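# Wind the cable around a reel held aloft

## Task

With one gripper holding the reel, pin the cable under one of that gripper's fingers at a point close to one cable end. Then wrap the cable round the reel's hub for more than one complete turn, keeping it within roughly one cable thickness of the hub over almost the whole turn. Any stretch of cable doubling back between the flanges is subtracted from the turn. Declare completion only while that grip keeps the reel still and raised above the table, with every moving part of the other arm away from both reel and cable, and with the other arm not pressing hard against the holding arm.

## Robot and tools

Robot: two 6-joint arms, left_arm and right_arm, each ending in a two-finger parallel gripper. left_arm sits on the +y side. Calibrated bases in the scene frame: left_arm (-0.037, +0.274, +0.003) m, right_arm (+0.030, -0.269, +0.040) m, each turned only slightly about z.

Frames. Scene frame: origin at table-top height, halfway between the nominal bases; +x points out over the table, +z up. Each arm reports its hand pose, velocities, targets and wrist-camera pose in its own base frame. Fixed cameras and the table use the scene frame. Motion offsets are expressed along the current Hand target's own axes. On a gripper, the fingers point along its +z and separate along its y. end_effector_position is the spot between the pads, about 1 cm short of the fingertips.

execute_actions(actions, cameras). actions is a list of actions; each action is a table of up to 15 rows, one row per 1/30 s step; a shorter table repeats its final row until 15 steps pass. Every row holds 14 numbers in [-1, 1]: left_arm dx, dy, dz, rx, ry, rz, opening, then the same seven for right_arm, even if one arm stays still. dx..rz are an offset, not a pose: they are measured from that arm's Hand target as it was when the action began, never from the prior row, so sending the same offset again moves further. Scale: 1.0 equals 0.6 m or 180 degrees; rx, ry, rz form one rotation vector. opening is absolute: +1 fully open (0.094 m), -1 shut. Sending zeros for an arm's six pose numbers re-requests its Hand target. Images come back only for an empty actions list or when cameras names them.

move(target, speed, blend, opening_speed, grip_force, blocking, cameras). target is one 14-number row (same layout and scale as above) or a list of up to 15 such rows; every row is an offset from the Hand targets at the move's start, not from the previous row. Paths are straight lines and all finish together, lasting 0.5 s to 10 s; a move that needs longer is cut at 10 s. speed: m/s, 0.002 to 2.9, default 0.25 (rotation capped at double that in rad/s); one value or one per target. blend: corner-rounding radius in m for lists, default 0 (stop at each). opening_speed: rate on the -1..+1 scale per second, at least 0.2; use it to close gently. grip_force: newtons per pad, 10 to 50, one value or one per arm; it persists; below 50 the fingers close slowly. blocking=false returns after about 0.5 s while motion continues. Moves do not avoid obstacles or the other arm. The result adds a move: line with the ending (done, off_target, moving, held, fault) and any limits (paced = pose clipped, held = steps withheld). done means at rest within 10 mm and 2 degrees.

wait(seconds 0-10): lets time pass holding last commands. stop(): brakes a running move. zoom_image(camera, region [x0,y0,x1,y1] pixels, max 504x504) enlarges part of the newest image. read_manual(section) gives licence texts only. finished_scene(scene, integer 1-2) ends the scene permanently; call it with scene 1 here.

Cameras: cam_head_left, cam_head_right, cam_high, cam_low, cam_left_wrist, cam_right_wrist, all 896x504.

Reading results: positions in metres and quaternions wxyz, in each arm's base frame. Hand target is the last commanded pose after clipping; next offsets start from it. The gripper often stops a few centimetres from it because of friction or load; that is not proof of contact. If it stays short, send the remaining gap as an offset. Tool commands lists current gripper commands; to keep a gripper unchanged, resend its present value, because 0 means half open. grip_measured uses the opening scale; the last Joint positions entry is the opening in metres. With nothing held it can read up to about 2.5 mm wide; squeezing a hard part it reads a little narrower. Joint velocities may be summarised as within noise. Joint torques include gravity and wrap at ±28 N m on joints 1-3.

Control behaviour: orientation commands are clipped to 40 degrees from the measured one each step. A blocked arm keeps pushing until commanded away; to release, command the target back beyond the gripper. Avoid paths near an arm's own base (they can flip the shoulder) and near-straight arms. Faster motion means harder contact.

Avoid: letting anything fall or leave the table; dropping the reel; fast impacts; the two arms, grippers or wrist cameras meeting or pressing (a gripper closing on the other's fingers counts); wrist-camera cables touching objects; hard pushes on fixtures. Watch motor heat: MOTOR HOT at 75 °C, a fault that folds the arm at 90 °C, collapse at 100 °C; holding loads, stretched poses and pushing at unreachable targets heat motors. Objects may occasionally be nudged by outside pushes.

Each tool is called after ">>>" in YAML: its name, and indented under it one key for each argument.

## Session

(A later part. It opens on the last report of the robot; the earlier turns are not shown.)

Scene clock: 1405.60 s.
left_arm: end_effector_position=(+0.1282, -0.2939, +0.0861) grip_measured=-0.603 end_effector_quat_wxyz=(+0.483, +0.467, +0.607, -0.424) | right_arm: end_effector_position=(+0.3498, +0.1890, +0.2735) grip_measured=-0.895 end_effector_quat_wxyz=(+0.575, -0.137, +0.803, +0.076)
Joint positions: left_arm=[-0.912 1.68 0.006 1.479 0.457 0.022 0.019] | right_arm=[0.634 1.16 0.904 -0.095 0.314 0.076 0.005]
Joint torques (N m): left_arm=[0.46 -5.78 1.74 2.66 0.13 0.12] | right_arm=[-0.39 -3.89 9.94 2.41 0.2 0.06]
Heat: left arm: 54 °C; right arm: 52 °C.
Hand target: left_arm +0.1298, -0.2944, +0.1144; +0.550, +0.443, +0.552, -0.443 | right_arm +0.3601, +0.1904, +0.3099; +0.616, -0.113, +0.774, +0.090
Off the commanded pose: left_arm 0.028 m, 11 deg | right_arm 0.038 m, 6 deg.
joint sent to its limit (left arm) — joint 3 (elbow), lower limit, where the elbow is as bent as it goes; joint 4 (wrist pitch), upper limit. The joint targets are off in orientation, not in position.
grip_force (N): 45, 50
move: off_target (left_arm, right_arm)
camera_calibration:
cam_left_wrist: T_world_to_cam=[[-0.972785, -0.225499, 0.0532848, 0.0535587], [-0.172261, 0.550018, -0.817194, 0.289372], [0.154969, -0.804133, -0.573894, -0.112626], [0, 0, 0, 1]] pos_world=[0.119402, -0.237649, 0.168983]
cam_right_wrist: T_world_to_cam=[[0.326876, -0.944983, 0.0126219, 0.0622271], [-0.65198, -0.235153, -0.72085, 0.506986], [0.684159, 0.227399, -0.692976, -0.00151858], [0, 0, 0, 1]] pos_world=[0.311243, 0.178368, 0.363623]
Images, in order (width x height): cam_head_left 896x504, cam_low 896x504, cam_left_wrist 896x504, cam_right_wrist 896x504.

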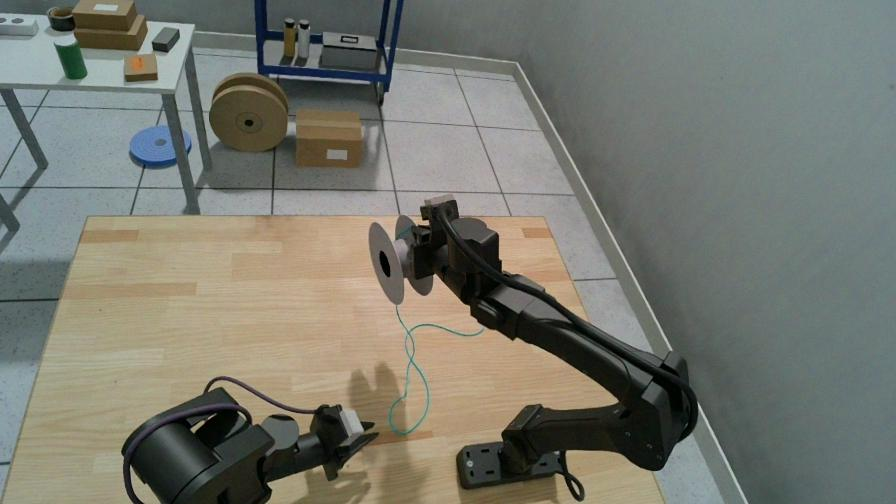

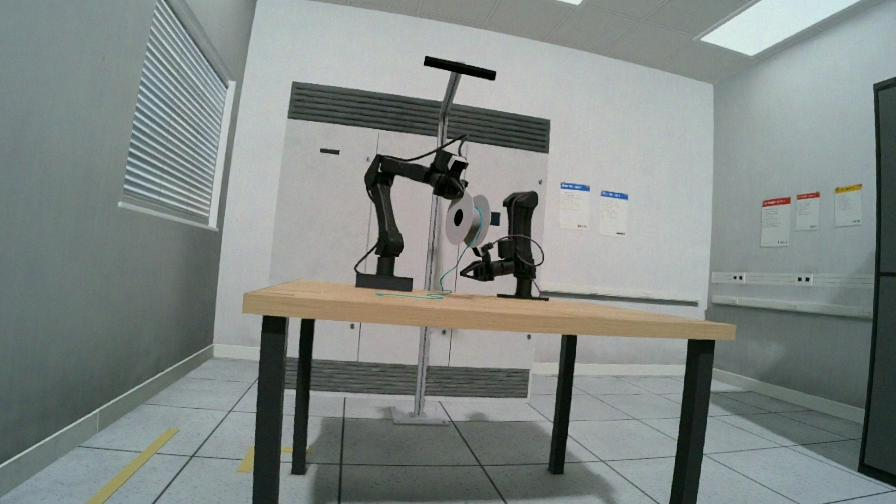

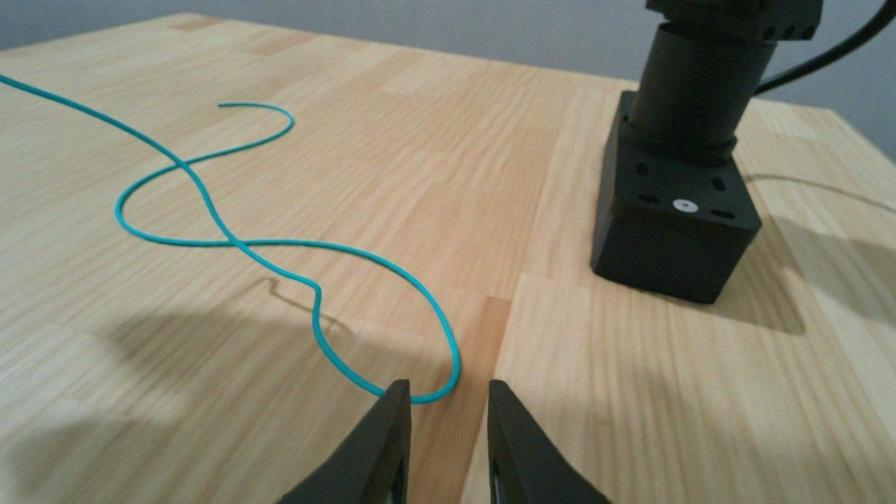

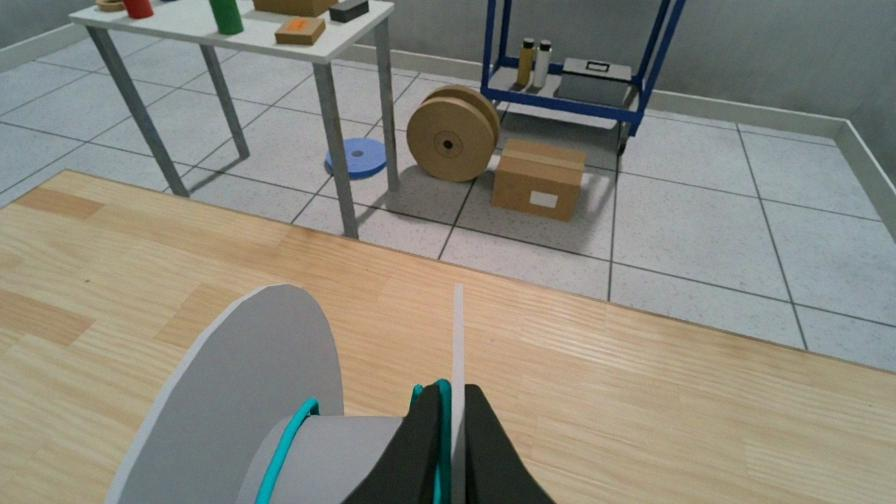

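>>> move:
  target:
    - [-0.227,0.476,-0.227,0,0,0,-0.8,0,0,0,0,0,0,-1]
    - [-0.434,0.731,0.0315,0.141,0,0,-0.8,0,0,0,0,0,0,-1]
  speed: 0.25
  blend: 0.05
  cameras: ["cam_left_wrist","cam_right_wrist"]

>>> zoom_image:
  camera: "cam_left_wrist"
  region: [500, 250, 896, 504]

Scene clock: 1436.67 s.
left_arm: end_effector_position=(+0.5579, -0.2190, +0.3735) grip_measured=-0.797 end_effector_quat_wxyz=(+0.520, +0.473, +0.497, -0.509) | right_arm: end_effector_position=(+0.3498, +0.1890, +0.2735) grip_measured=-0.895 end_effector_quat_wxyz=(+0.575, -0.137, +0.803, +0.076)
Joint positions: left_arm=[-0.073 2.687 2.833 0.346 1.448 -0.503 0.01] | right_arm=[0.634 1.16 0.904 -0.095 0.314 0.076 0.005]
Joint torques (N m): left_arm=[-0.06 -12.97 8.72 0.79 -0.44 0] | right_arm=[-0.49 -3.77 9.81 2.42 0.17 0.04]
Heat: left arm: 58 °C; right arm: 52 °C.
Hand target: left_arm +0.5626, -0.2190, +0.3741; +0.440, +0.553, +0.441, -0.554 | right_arm +0.3601, +0.1904, +0.3099; +0.616, -0.113, +0.774, +0.090
Off the commanded pose: left_arm 0.005 m, 15 deg | right_arm 0.038 m, 7 deg.
elbow stopped short (left arm): the move would have taken joint 3 (elbow) straighter than the controller allows.
grip_force (N): 45, 50
move: off_target (left_arm, right_arm)
camera_calibration:
cam_left_wrist: T_world_to_cam=[[-0.998256, -0.0584068, 0.00856108, 0.540617], [-0.0294975, 0.367928, -0.929386, 0.479426], [0.0511326, -0.928018, -0.369009, 0.000168422], [0, 0, 0, 1]] pos_world=[0.553807, -0.144662, 0.441006]
cam_right_wrist: T_world_to_cam=[[0.326876, -0.944983, 0.0126219, 0.0622271], [-0.65198, -0.235153, -0.72085, 0.506986], [0.684159, 0.227399, -0.692976, -0.00151858], [0, 0, 0, 1]] pos_world=[0.311243, 0.178368, 0.363623]
Images, in order (width x height): cam_left_wrist 896x504, cam_right_wrist 896x504.

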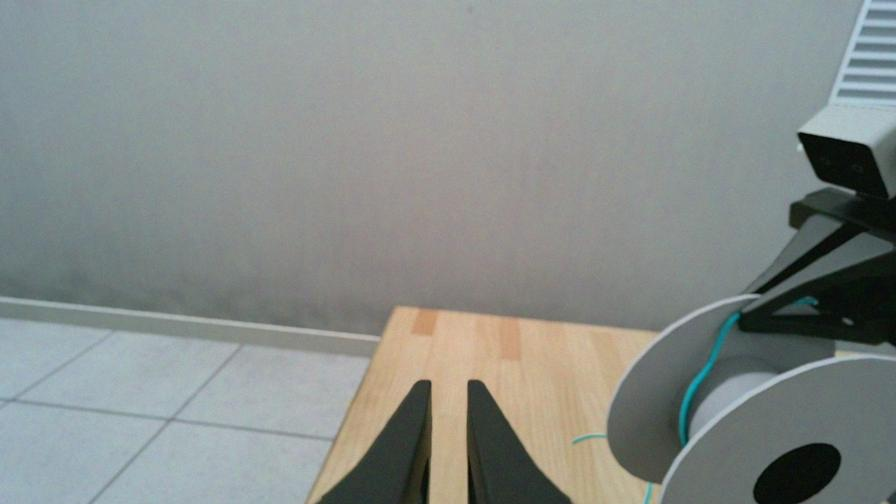

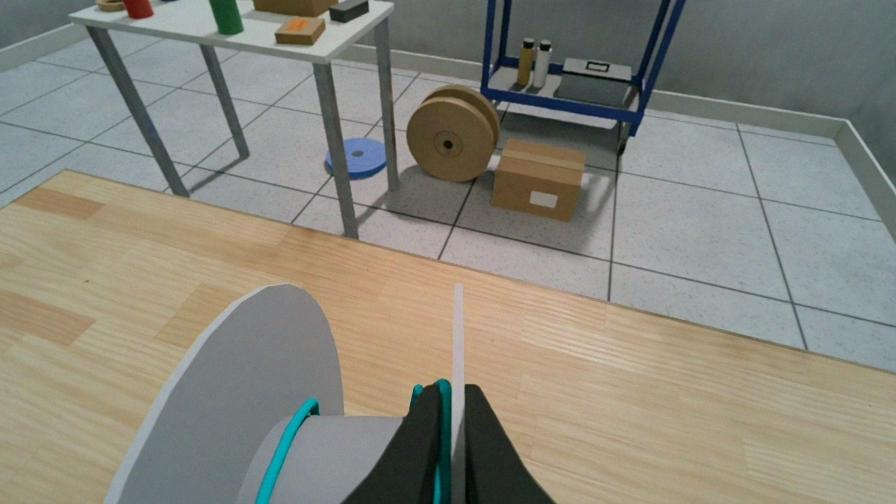

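Scaled by 1.273 from the camera's 896x504 image, which has a finer 1280x720 frame.

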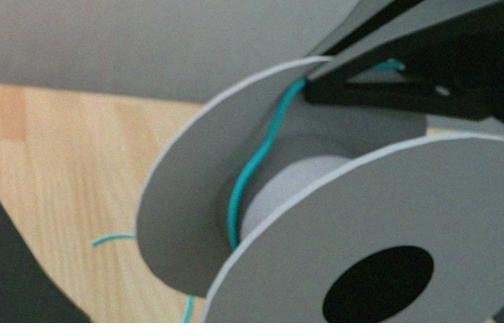

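>>> move:
  target:
    - [0.1,-0.1,-0.1,-0.141,0,0,0,0,0,0,0,0,0,-1]
    - [0.34,-0.355,-0.036,-0.141,0,0,0,0,0,0,0,0,0,-1]
  speed: 0.25
  blend: 0.04
  cameras: ["cam_left_wrist"]

Scene clock: 1448.17 s.
left_arm: end_effector_position=(+0.3585, -0.1520, +0.1761) grip_measured=-0.003 end_effector_quat_wxyz=(+0.550, +0.450, +0.547, -0.443) | right_arm: end_effector_position=(+0.3498, +0.1890, +0.2735) grip_measured=-0.895 end_effector_quat_wxyz=(+0.575, -0.137, +0.803, +0.076)
Joint positions: left_arm=[0.073 1.847 0.726 1.099 1.441 0.032 0.047] | right_arm=[0.634 1.16 0.904 -0.095 0.314 0.076 0.005]
Joint torques (N m): left_arm=[0.44 -6.42 3.82 1.3 -0.06 -0.09] | right_arm=[-0.43 -3.79 9.96 2.42 0.19 0.04]
Heat: left arm: 53 °C; right arm: 52 °C.
Hand target: left_arm +0.3596, -0.1499, +0.1705; +0.550, +0.443, +0.552, -0.443 | right_arm +0.3601, +0.1904, +0.3099; +0.616, -0.113, +0.774, +0.090
Off the commanded pose: left_arm 0.006 m, 1 deg | right_arm 0.038 m, 7 deg.
grip_force (N): 45, 50
move: off_target (right_arm)
camera_calibration:
cam_left_wrist: T_world_to_cam=[[-0.974275, -0.224706, -0.0171664, 0.317859], [-0.0801532, 0.416702, -0.905502, 0.286794], [0.210625, -0.880833, -0.423994, -0.0405346], [0, 0, 0, 1]] pos_world=[0.341207, -0.0837874, 0.247963]
Images, in order (width x height): cam_left_wrist 896x504.

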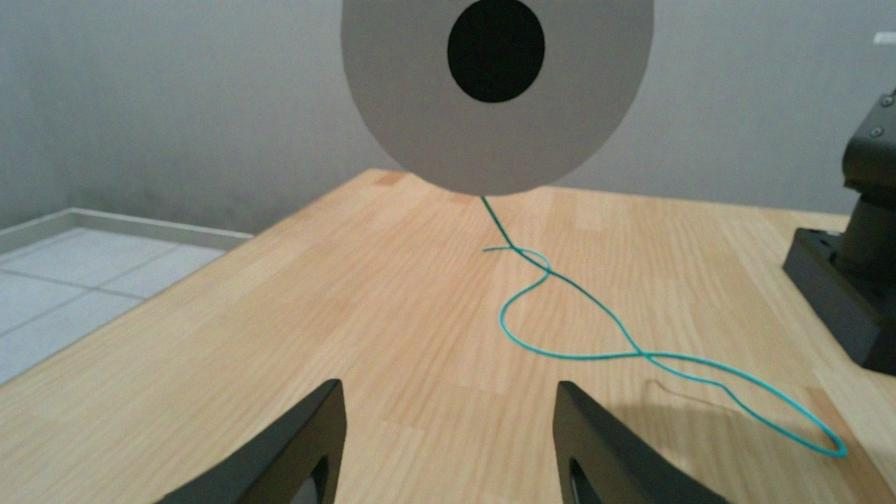

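>>> move:
  target: [0.1,-0.3997,0.184,-0.167,0.296,-0.086,-0.1,0,0,0,0,0,0,-1]
  speed: 0.2
  cameras: ["cam_left_wrist"]

Scene clock: 1458.83 s.
left_arm: end_effector_position=(+0.1444, -0.3016, +0.0999) grip_measured=-0.097 end_effector_quat_wxyz=(+0.266, +0.373, +0.882, -0.111) | right_arm: end_effector_position=(+0.3498, +0.1890, +0.2735) grip_measured=-0.895 end_effector_quat_wxyz=(+0.575, -0.137, +0.803, +0.076)
Joint positions: left_arm=[-1.262 1.353 0.849 -0.532 -0.251 -0.391 0.042] | right_arm=[0.634 1.16 0.904 -0.095 0.314 0.076 0.005]
Joint torques (N m): left_arm=[-0.36 -4.16 9.35 0.95 -0.3 -0.11] | right_arm=[-0.38 -3.74 9.92 2.41 0.2 -0.01]
Heat: left arm: 51 °C; right arm: 52 °C.
Hand target: left_arm +0.1489, -0.3092, +0.1108; +0.279, +0.365, +0.881, -0.115 | right_arm +0.3601, +0.1904, +0.3099; +0.616, -0.113, +0.774, +0.090
Off the commanded pose: left_arm 0.014 m, 2 deg | right_arm 0.038 m, 7 deg.
grip_force (N): 45, 50
move: off_target (left_arm, right_arm)
camera_calibration:
cam_left_wrist: T_world_to_cam=[[-0.712026, -0.701656, -0.0264219, -0.106423], [-0.691152, 0.707009, -0.149821, 0.363324], [0.123803, -0.088415, -0.98836, 0.148424], [0, 0, 0, 1]] pos_world=[0.156961, -0.318423, 0.198318]
Images, in order (width x height): cam_left_wrist 896x504.

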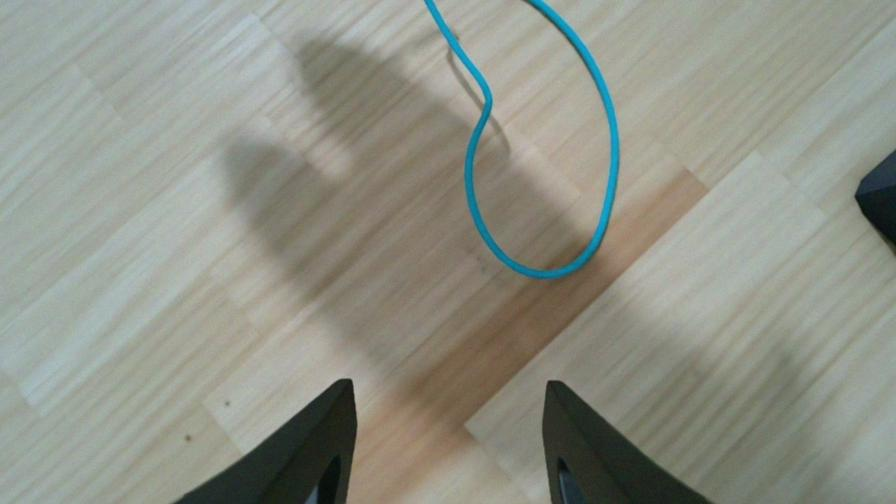

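>>> move:
  target: [-0.027,-0.012,0.145,0,0,0,-0.1,0,0,0,0,0,0,-1]
  speed: 0.12
  cameras: ["cam_left_wrist"]

Scene clock: 1463.20 s.
left_arm: end_effector_position=(+0.1813, -0.3448, +0.0398) grip_measured=-0.097 end_effector_quat_wxyz=(+0.263, +0.368, +0.886, -0.101) | right_arm: end_effector_position=(+0.3498, +0.1890, +0.2735) grip_measured=-0.895 end_effector_quat_wxyz=(+0.575, -0.137, +0.803, +0.076)
Joint positions: left_arm=[-1.195 1.672 0.895 -0.265 -0.23 -0.345 0.042] | right_arm=[0.634 1.16 0.904 -0.095 0.314 0.076 0.005]
Joint torques (N m): left_arm=[0.36 -6.08 8.43 1.26 -0.11 0.09] | right_arm=[-0.43 -3.78 9.84 2.41 0.2 0.04]
Heat: left arm: 50 °C; right arm: 52 °C.
Hand target: left_arm +0.1887, -0.3589, +0.0489; +0.279, +0.365, +0.881, -0.115 | right_arm +0.3601, +0.1904, +0.3099; +0.616, -0.113, +0.774, +0.090
Off the commanded pose: left_arm 0.018 m, 3 deg | right_arm 0.038 m, 7 deg.
grip_force (N): 45, 50
move: off_target (left_arm, right_arm)
camera_calibration:
cam_left_wrist: T_world_to_cam=[[-0.700003, -0.713123, -0.0381036, -0.11787], [-0.703355, 0.697687, -0.136109, 0.40876], [0.123647, -0.0684764, -0.989961, 0.0875563], [0, 0, 0, 1]] pos_world=[0.194168, -0.363246, 0.137822]
Images, in order (width x height): cam_left_wrist 896x504.

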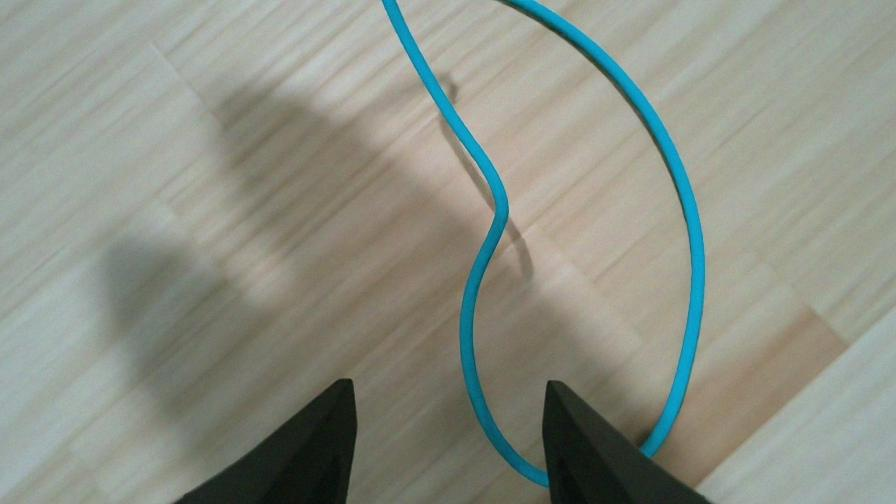

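>>> move:
  target:
    - [-0.003,-0.006,0.058,0,0,0,0.15,0,0,0,0,0,0,-1]
    - [-0.003,-0.006,0.058,0,0,0,-1,0,0,0,0,0,0,-1]
  speed: 0.06
  cameras: ["cam_left_wrist"]

Scene clock: 1470.03 s.
left_arm: end_effector_position=(+0.1943, -0.3661, +0.0168) grip_measured=-0.927 end_effector_quat_wxyz=(+0.268, +0.367, +0.884, -0.107) | right_arm: end_effector_position=(+0.3498, +0.1890, +0.2735) grip_measured=-0.895 end_effector_quat_wxyz=(+0.575, -0.137, +0.803, +0.076)
Joint positions: left_arm=[-1.181 1.803 0.934 -0.156 -0.221 -0.331 0.003] | right_arm=[0.634 1.16 0.904 -0.095 0.314 0.076 0.005]
Joint torques (N m): left_arm=[0.47 -6.64 7.77 1.21 -0.11 0.09] | right_arm=[-0.4 -3.85 9.89 2.41 0.19 0.05]
Heat: left arm: 50 °C; right arm: 52 °C.
Hand target: left_arm +0.2013, -0.3767, +0.0215; +0.279, +0.365, +0.881, -0.115 | right_arm +0.3601, +0.1904, +0.3099; +0.616, -0.113, +0.774, +0.090
Off the commanded pose: left_arm 0.014 m, 2 deg | right_arm 0.038 m, 7 deg.
grip_force (N): 45, 50
move: off_target (left_arm, right_arm); target 2's new opening was sent with left_arm's hand 0.014 m and 2 deg from that target
camera_calibration:
cam_left_wrist: T_world_to_cam=[[-0.701157, -0.712328, -0.0311105, -0.124404], [-0.701487, 0.696983, -0.148763, 0.429223], [0.127651, -0.0824824, -0.988383, 0.0557785], [0, 0, 0, 1]] pos_world=[0.206748, -0.383177, 0.115113]
Images, in order (width x height): cam_left_wrist 896x504.

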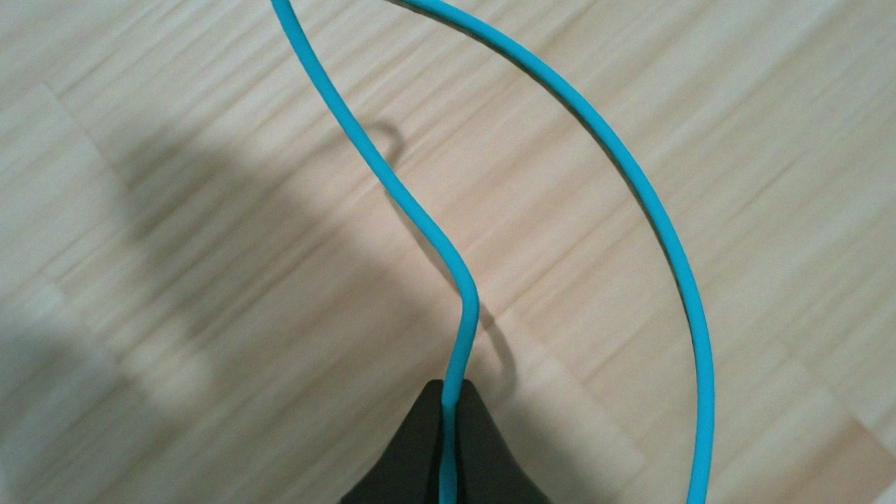

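>>> move:
  target:
    - [0,0,-0.08,0,0,0,-1,0,0,0,0,0,0,-1]
    - [-0.015,0.101,-0.181,0.167,-0.296,0.086,-1,0,0,0,0,0,0,-1]
  speed: 0.15
  blend: 0.02
  grip_force: [40,50]
  cameras: ["cam_left_wrist","cam_low"]

>>> zoom_image:
  camera: "cam_low"
  region: [420, 170, 580, 310]

Scene clock: 1479.83 s.
left_arm: end_effector_position=(+0.2042, -0.2938, +0.0956) grip_measured=-0.928 end_effector_quat_wxyz=(+0.507, +0.450, +0.595, -0.432) | right_arm: end_effector_position=(+0.3499, +0.1890, +0.2737) grip_measured=-0.895 end_effector_quat_wxyz=(+0.575, -0.137, +0.803, +0.076)
Joint positions: left_arm=[-0.628 1.826 0.204 1.471 0.72 0.041 0.003] | right_arm=[0.634 1.16 0.904 -0.095 0.314 0.076 0.005]
Joint torques (N m): left_arm=[0.38 -4.56 2.52 2.65 0.22 -0.11] | right_arm=[-0.43 -3.77 9.92 2.38 0.21 0.04]
Heat: left arm: 50 °C; right arm: 52 °C.
Hand target: left_arm +0.2052, -0.2949, +0.1155; +0.550, +0.443, +0.552, -0.443 | right_arm +0.3601, +0.1904, +0.3099; +0.616, -0.113, +0.774, +0.090
Off the commanded pose: left_arm 0.020 m, 7 deg | right_arm 0.038 m, 6 deg.
joint sent to its limit (left arm) — joint 4 (wrist pitch), upper limit. The joint targets still meet the commanded pose.
grip_force (N): 40, 50
move: off_target (left_arm, right_arm)
camera_calibration:
cam_left_wrist: T_world_to_cam=[[-0.968486, -0.244236, 0.0488173, 0.120993], [-0.168069, 0.4962, -0.851785, 0.296785], [0.183814, -0.833147, -0.521612, -0.13823], [0, 0, 0, 1]] pos_world=[0.192469, -0.23288, 0.174788]
Images, in order (width x height): cam_low 896x504, cam_left_wrist 896x504.

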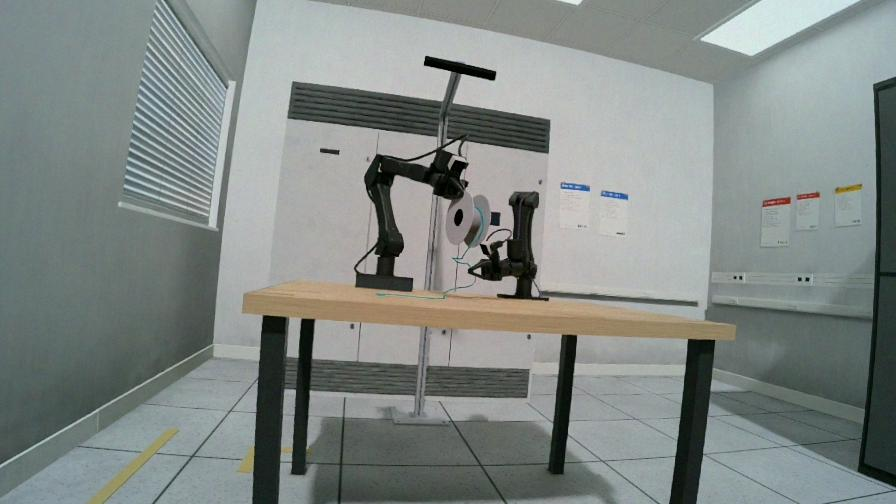

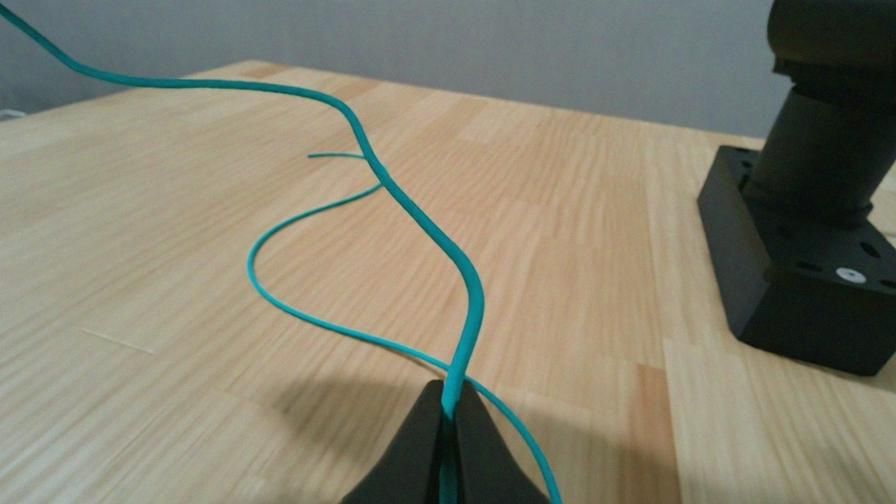

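Scaled by 3.150 from the camera's 896x504 image, which has a finer 1280x720 frame.

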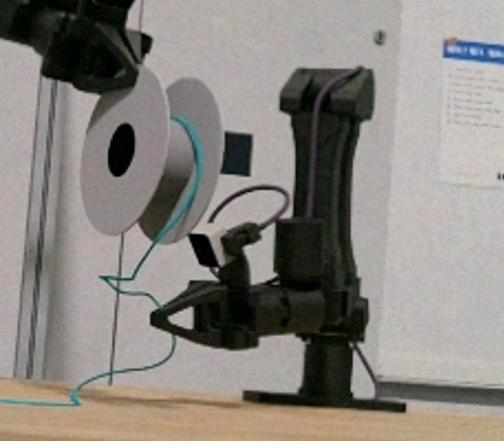

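>>> move:
  target:
    - [-0.215,-0.058,-0.029,0,0,0,-1,0,0,0,0,0,0,-1]
    - [-0.415,0.03,0.004,0,0,0,-1,0,0,0,0,0,0,-1]
    - [-0.515,0.18,0.004,0,0,0,-1,0,0,0,0,0,0,-1]
  speed: 0.13
  blend: 0.03
  cameras: ["cam_left_wrist","cam_right_wrist","cam_head_left"]

>>> zoom_image:
  camera: "cam_head_left"
  region: [320, 180, 480, 320]

Scene clock: 1486.03 s.
left_arm: end_effector_position=(+0.3115, -0.2741, +0.4121) grip_measured=-0.928 end_effector_quat_wxyz=(+0.542, +0.436, +0.563, -0.447) | right_arm: end_effector_position=(+0.3499, +0.1891, +0.2738) grip_measured=-0.895 end_effector_quat_wxyz=(+0.576, -0.136, +0.803, +0.076)
Joint positions: left_arm=[-0.35 1.378 1.291 0.061 0.998 -0.01 0.003] | right_arm=[0.634 1.16 0.904 -0.094 0.314 0.076 0.005]
Joint torques (N m): left_arm=[0.12 -4.83 10.03 1.34 0.09 0.09] | right_arm=[-0.51 -3.81 10.03 2.41 0.16 0.04]
Heat: left arm: 51 °C; right arm: 52 °C.
Hand target: left_arm +0.3117, -0.2743, +0.4244; +0.550, +0.443, +0.552, -0.443 | right_arm +0.3601, +0.1904, +0.3098; +0.616, -0.113, +0.774, +0.090
Off the commanded pose: left_arm 0.012 m, 2 deg | right_arm 0.037 m, 6 deg.
grip_force (N): 40, 50
move: off_target (left_arm, right_arm)
camera_calibration:
cam_left_wrist: T_world_to_cam=[[-0.969596, -0.243476, 0.0245769, 0.224925], [-0.127363, 0.416325, -0.900251, 0.560037], [0.208957, -0.87601, -0.434677, -0.0318998], [0, 0, 0, 1]] pos_world=[0.29608, -0.206338, 0.48478]
cam_right_wrist: T_world_to_cam=[[0.326871, -0.944992, 0.0121017, 0.0624476], [-0.651095, -0.234457, -0.721877, 0.507106], [0.685005, 0.228081, -0.691916, -0.00201326], [0, 0, 0, 1]] pos_world=[0.311141, 0.178366, 0.363919]
Images, in order (width x height): cam_head_left 896x504, cam_left_wrist 896x504, cam_right_wrist 896x504.

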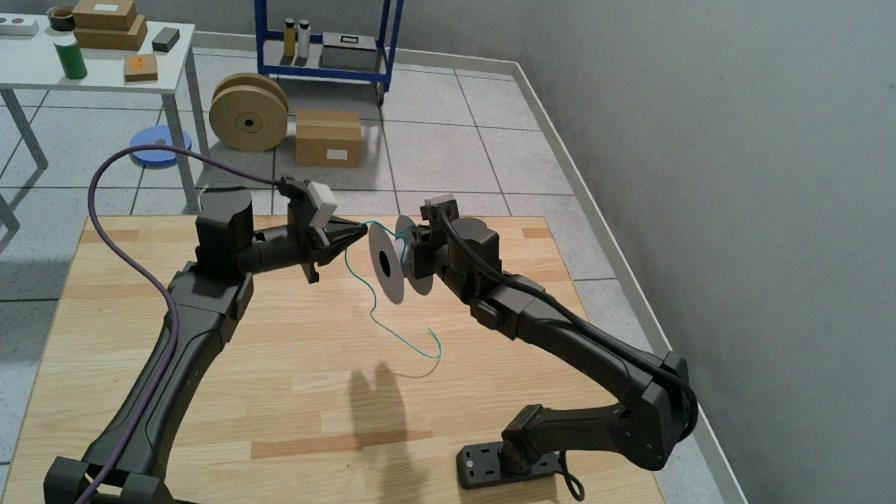

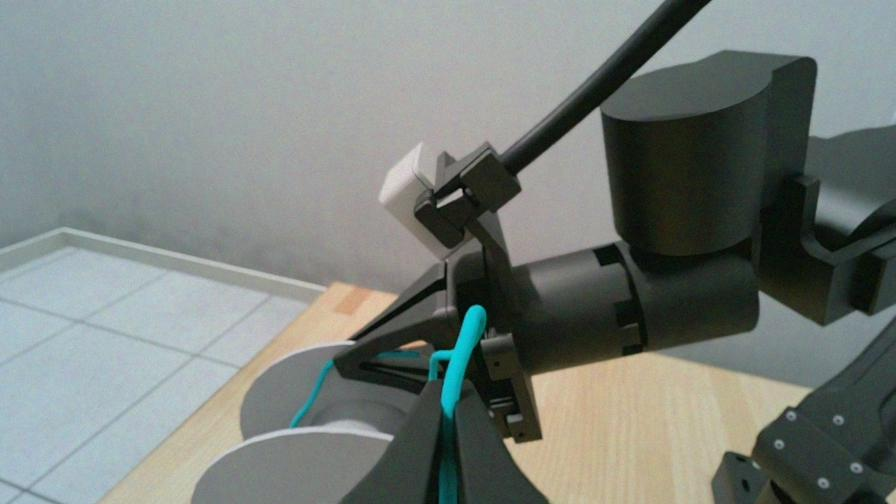

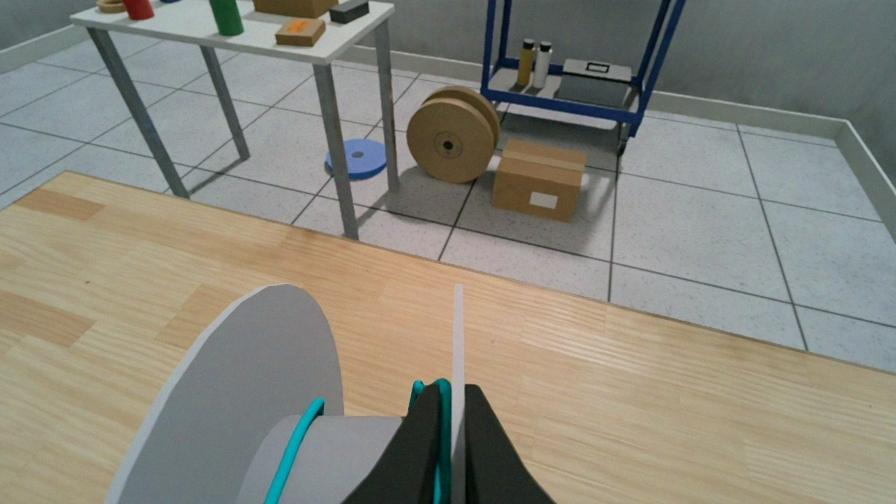

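Scaled by 3.150 from the camera's 896x504 image, which has a finer 1280x720 frame.

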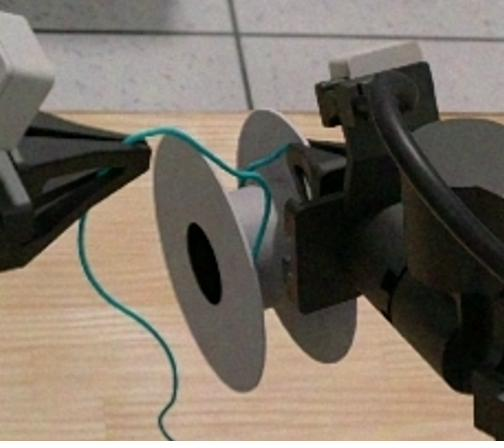

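>>> move:
  target: [0.017,0.15,0.05,0,0,0,-1,0,0,0,0,0,0,-1]
  speed: 0.08
  cameras: ["cam_left_wrist","cam_right_wrist","cam_head_left"]

>>> zoom_image:
  camera: "cam_head_left"
  region: [320, 150, 480, 320]

Scene clock: 1491.87 s.
left_arm: end_effector_position=(+0.4036, -0.2852, +0.4001) grip_measured=-0.928 end_effector_quat_wxyz=(+0.534, +0.433, +0.569, -0.451) | right_arm: end_effector_position=(+0.3499, +0.1891, +0.2738) grip_measured=-0.895 end_effector_quat_wxyz=(+0.576, -0.136, +0.803, +0.076)
Joint positions: left_arm=[-0.294 1.721 1.592 0.082 1.057 -0.01 0.003] | right_arm=[0.634 1.16 0.904 -0.094 0.314 0.076 0.005]
Joint torques (N m): left_arm=[0.42 -7.8 9.98 1.54 0.1 0.11] | right_arm=[-0.43 -3.81 9.89 2.41 0.15 0.07]
Heat: left arm: 50 °C; right arm: 52 °C.
Hand target: left_arm +0.4060, -0.2843, +0.4139; +0.550, +0.443, +0.552, -0.443 | right_arm +0.3601, +0.1904, +0.3098; +0.616, -0.113, +0.774, +0.090
Off the commanded pose: left_arm 0.014 m, 3 deg | right_arm 0.037 m, 6 deg.
grip_force (N): 40, 50
move: off_target (left_arm, right_arm)
camera_calibration:
cam_left_wrist: T_world_to_cam=[[-0.969506, -0.241091, 0.043976, 0.304618], [-0.145308, 0.421019, -0.895337, 0.572217], [0.197343, -0.874424, -0.443213, -0.0574834], [0, 0, 0, 1]] pos_world=[0.389821, -0.217738, 0.473454]
cam_right_wrist: T_world_to_cam=[[0.326871, -0.944992, 0.0121017, 0.0624476], [-0.651095, -0.234457, -0.721877, 0.507106], [0.685005, 0.228081, -0.691916, -0.00201326], [0, 0, 0, 1]] pos_world=[0.311141, 0.178366, 0.363919]
Images, in order (width x height): cam_head_left 896x504, cam_left_wrist 896x504, cam_right_wrist 896x504.

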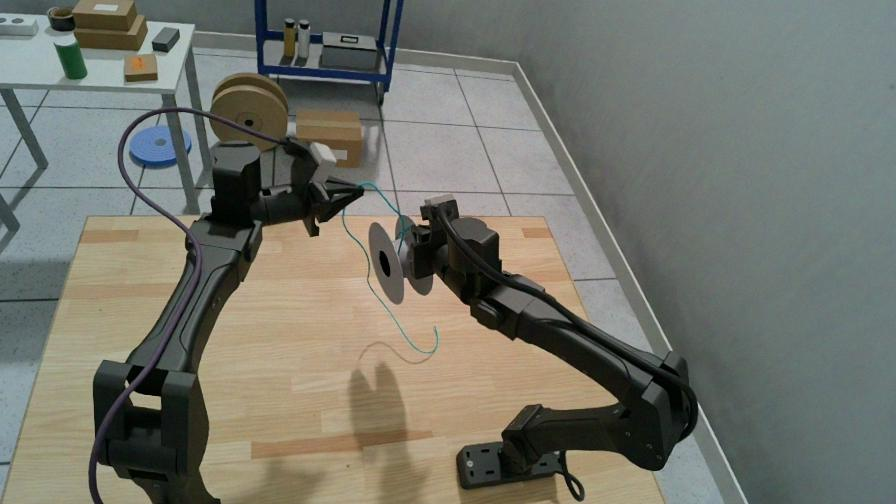

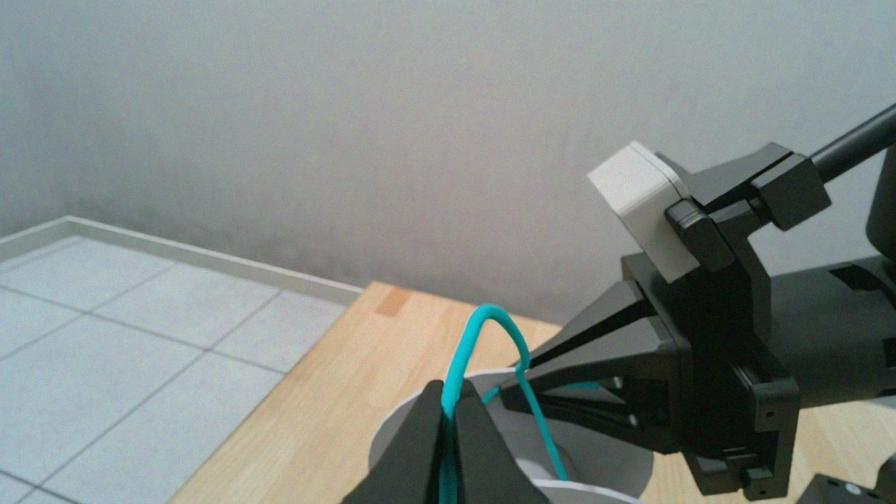

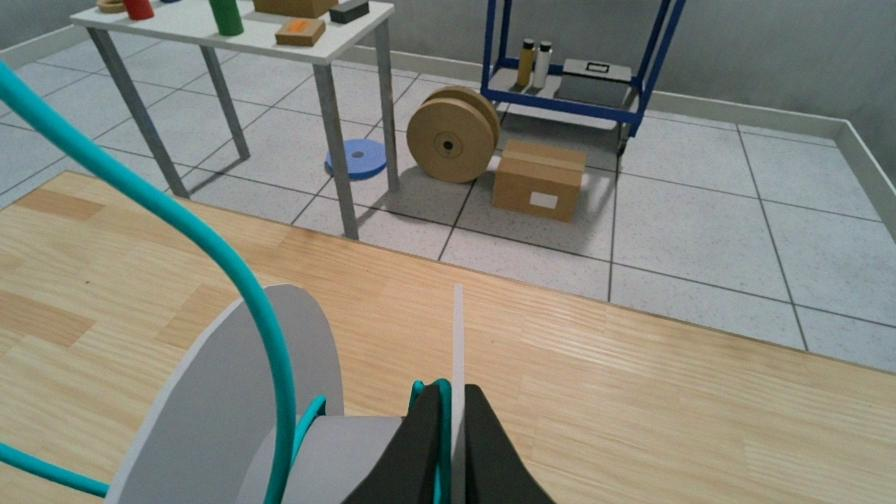

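Scaled by 2.965 from the camera's 896x504 image, which has a finer 1280x720 frame.

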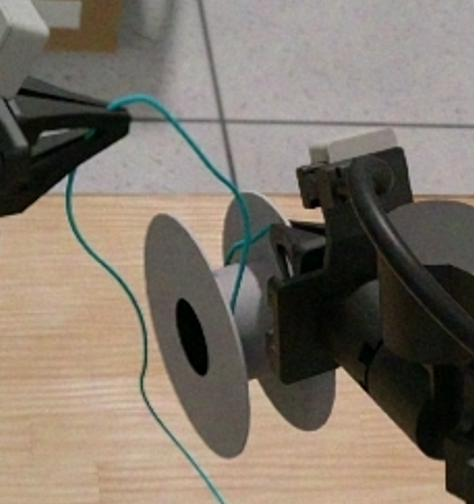

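>>> move:
  target: [0.115,0.162,0.083,0,0,0,-1,0,0,0,0,0,0,-1]
  speed: 0.08
  cameras: ["cam_left_wrist","cam_right_wrist","cam_head_left"]

>>> zoom_image:
  camera: "cam_head_left"
  region: [320, 150, 480, 320]

Scene clock: 1498.20 s.
left_arm: end_effector_position=(+0.5069, -0.3142, +0.3347) grip_measured=-0.928 end_effector_quat_wxyz=(+0.535, +0.434, +0.567, -0.451) | right_arm: end_effector_position=(+0.3499, +0.1891, +0.2738) grip_measured=-0.895 end_effector_quat_wxyz=(+0.576, -0.136, +0.803, +0.076)
Joint positions: left_arm=[-0.289 2.155 1.925 0.188 1.065 -0.01 0.003] | right_arm=[0.634 1.16 0.904 -0.094 0.314 0.076 0.005]
Joint torques (N m): left_arm=[0.58 -11.21 10 1.53 0.1 0.11] | right_arm=[-0.46 -3.75 9.88 2.41 0.18 0.04]
Heat: left arm: 50 °C; right arm: 52 °C.
Hand target: left_arm +0.5115, -0.3120, +0.3447; +0.550, +0.443, +0.552, -0.443 | right_arm +0.3601, +0.1904, +0.3098; +0.616, -0.113, +0.774, +0.090
Off the commanded pose: left_arm 0.011 m, 3 deg | right_arm 0.037 m, 6 deg.
grip_force (N): 40, 50
move: off_target (left_arm, right_arm)
camera_calibration:
cam_left_wrist: T_world_to_cam=[[-0.970447, -0.238035, 0.0396441, 0.403583], [-0.139614, 0.419833, -0.896799, 0.538121], [0.196826, -0.875831, -0.440658, -0.13333], [0, 0, 0, 1]] pos_world=[0.493028, -0.246628, 0.407834]
cam_right_wrist: T_world_to_cam=[[0.326871, -0.944992, 0.0121017, 0.0624476], [-0.651095, -0.234457, -0.721877, 0.507106], [0.685005, 0.228081, -0.691916, -0.00201326], [0, 0, 0, 1]] pos_world=[0.311141, 0.178366, 0.363919]
Images, in order (width x height): cam_head_left 896x504, cam_left_wrist 896x504, cam_right_wrist 896x504.

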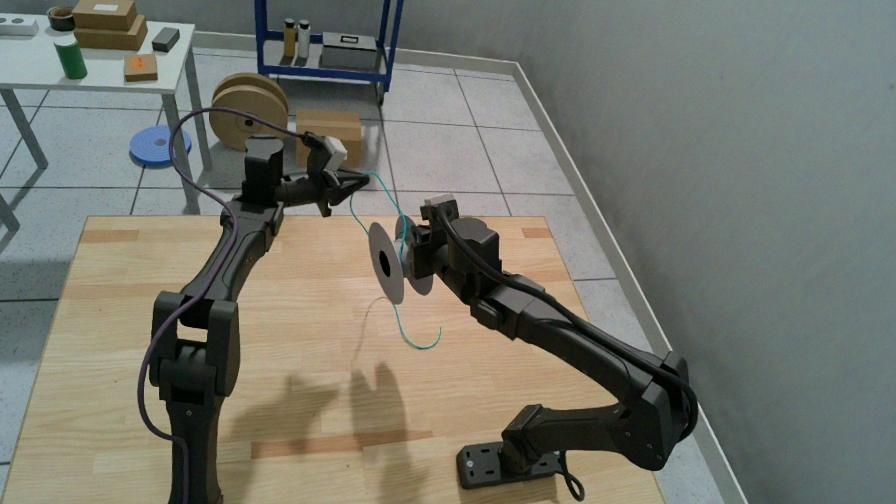

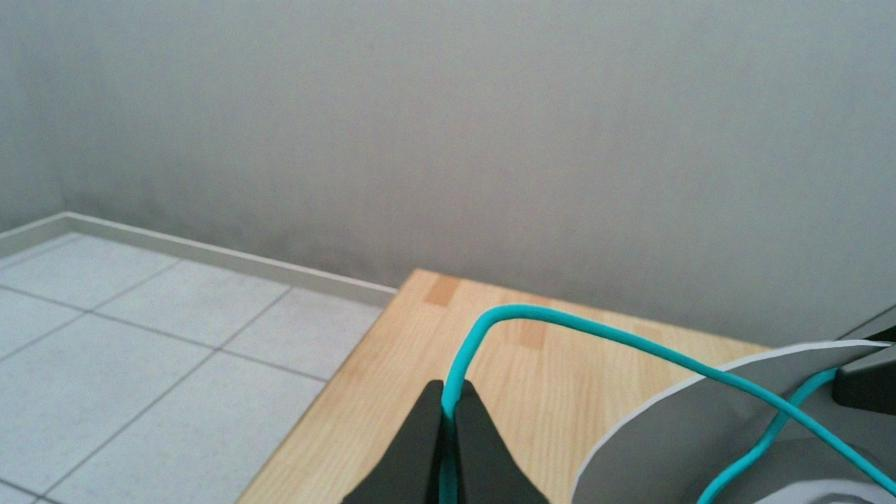

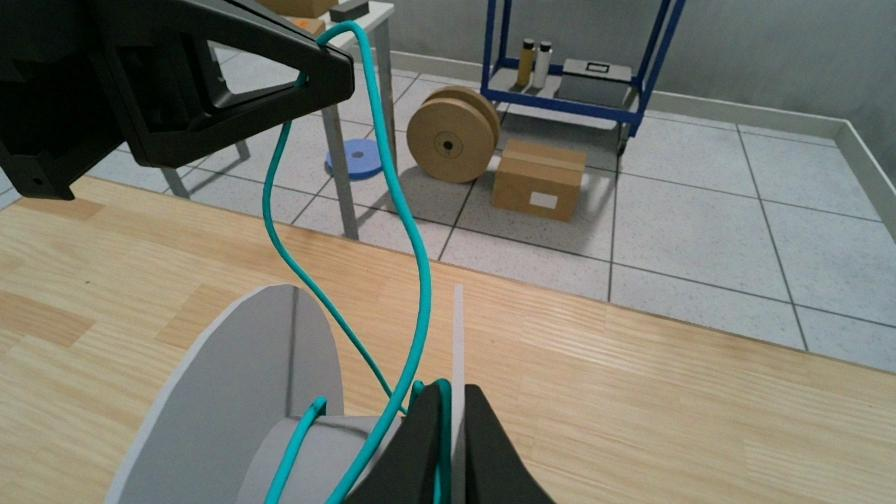

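Scaled by 2.965 from the camera's 896x504 image, which has a finer 1280x720 frame.

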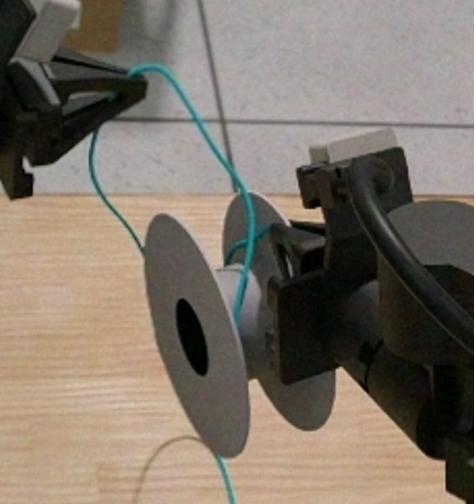

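>>> move:
  target:
    - [0.083,0.05,0.033,0,0,-0.1,-1,0,0,0,0,0,0,-1]
    - [0.25,-0.008,0.033,0,0,-0.25,-1,0,0,0,0,0,0,-1]
  speed: 0.1
  blend: 0.02
  cameras: ["cam_left_wrist","cam_right_wrist","cam_head_left","cam_low"]

>>> zoom_image:
  camera: "cam_low"
  region: [420, 170, 580, 310]

Scene clock: 1519.30 s.
left_arm: end_effector_position=(+0.5105, -0.3302, +0.1999) grip_measured=-0.928 end_effector_quat_wxyz=(+0.335, +0.199, +0.680, -0.621) | right_arm: end_effector_position=(+0.3501, +0.1891, +0.2743) grip_measured=-0.895 end_effector_quat_wxyz=(+0.576, -0.136, +0.802, +0.077)
Joint positions: left_arm=[-0.316 2.322 1.629 0.684 1.045 -0.784 0.003] | right_arm=[0.634 1.16 0.904 -0.092 0.315 0.076 0.005]
Joint torques (N m): left_arm=[-0.51 -12.3 5.55 1.59 -0.1 -0.01] | right_arm=[-0.55 -3.84 9.87 2.39 0.19 0.05]
Heat: left arm: 50 °C; right arm: 52 °C.
Hand target: left_arm +0.5109, -0.3322, +0.1948; +0.339, +0.198, +0.679, -0.620 | right_arm +0.3601, +0.1904, +0.3098; +0.616, -0.113, +0.774, +0.090
Off the commanded pose: left_arm 0.006 m, 0 deg | right_arm 0.037 m, 6 deg.
grip_force (N): 40, 50
move: off_target (right_arm)
camera_calibration:
cam_left_wrist: T_world_to_cam=[[-0.686561, -0.173079, 0.706172, 0.15192], [-0.72164, 0.280723, -0.632796, 0.622841], [-0.0887152, -0.944054, -0.317634, -0.108756], [0, 0, 0, 1]] pos_world=[0.544121, -0.251223, 0.252305]
cam_right_wrist: T_world_to_cam=[[0.326519, -0.945117, 0.011757, 0.0626689], [-0.650014, -0.233563, -0.723139, 0.507345], [0.686198, 0.228477, -0.690602, -0.00279532], [0, 0, 0, 1]] pos_world=[0.311237, 0.178365, 0.364214]
Images, in order (width x height): cam_head_left 896x504, cam_low 896x504, cam_left_wrist 896x504, cam_right_wrist 896x504.

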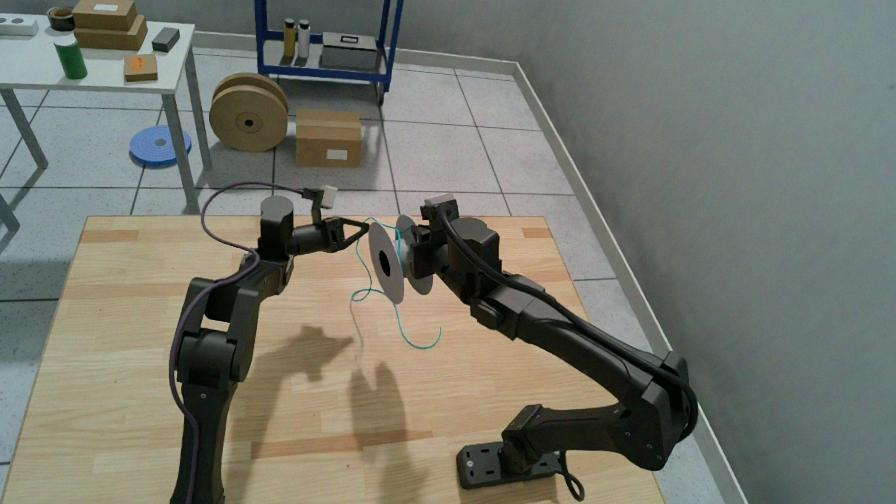

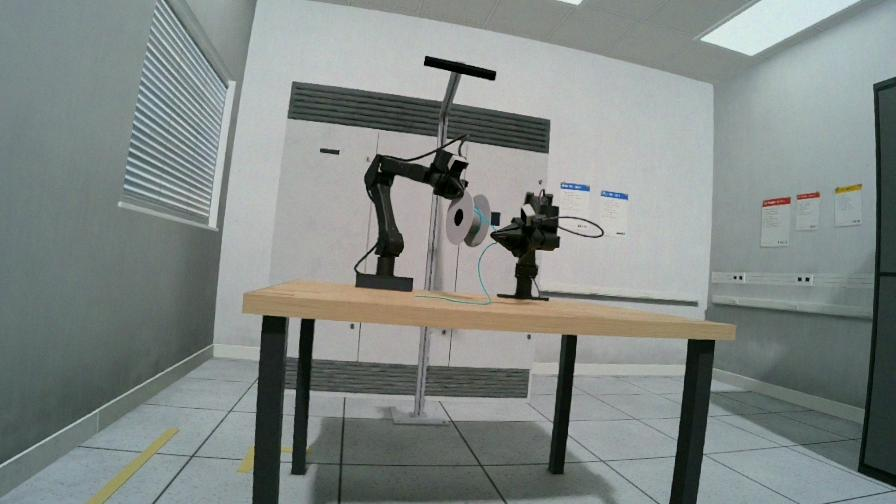

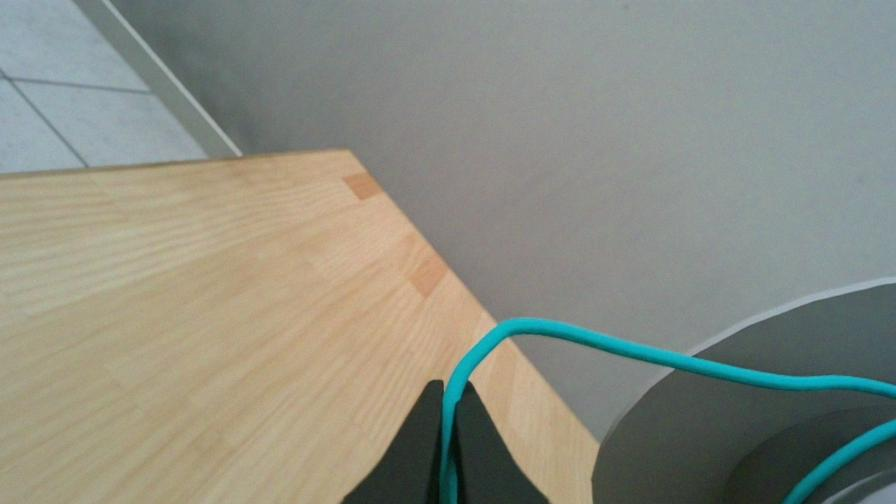

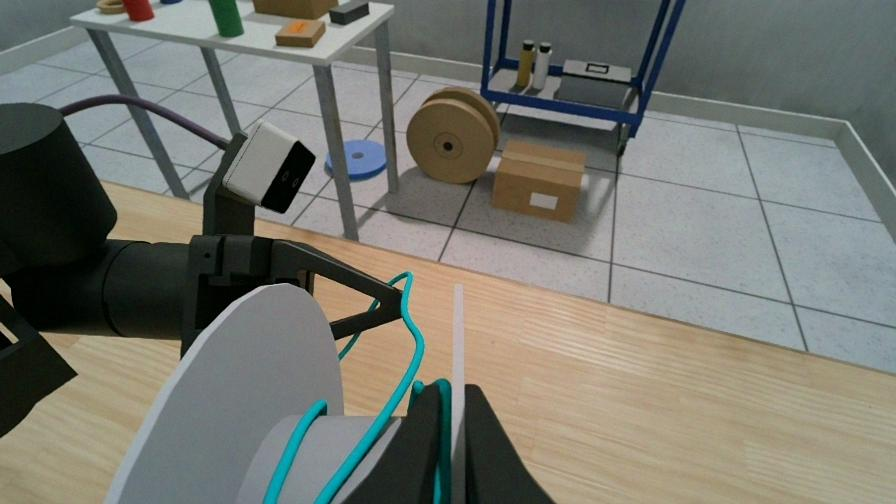

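Scaled by 3.150 from the camera's 896x504 image, which has a finer 1280x720 frame.

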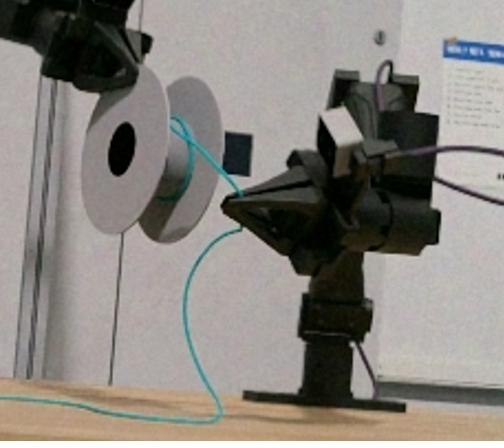

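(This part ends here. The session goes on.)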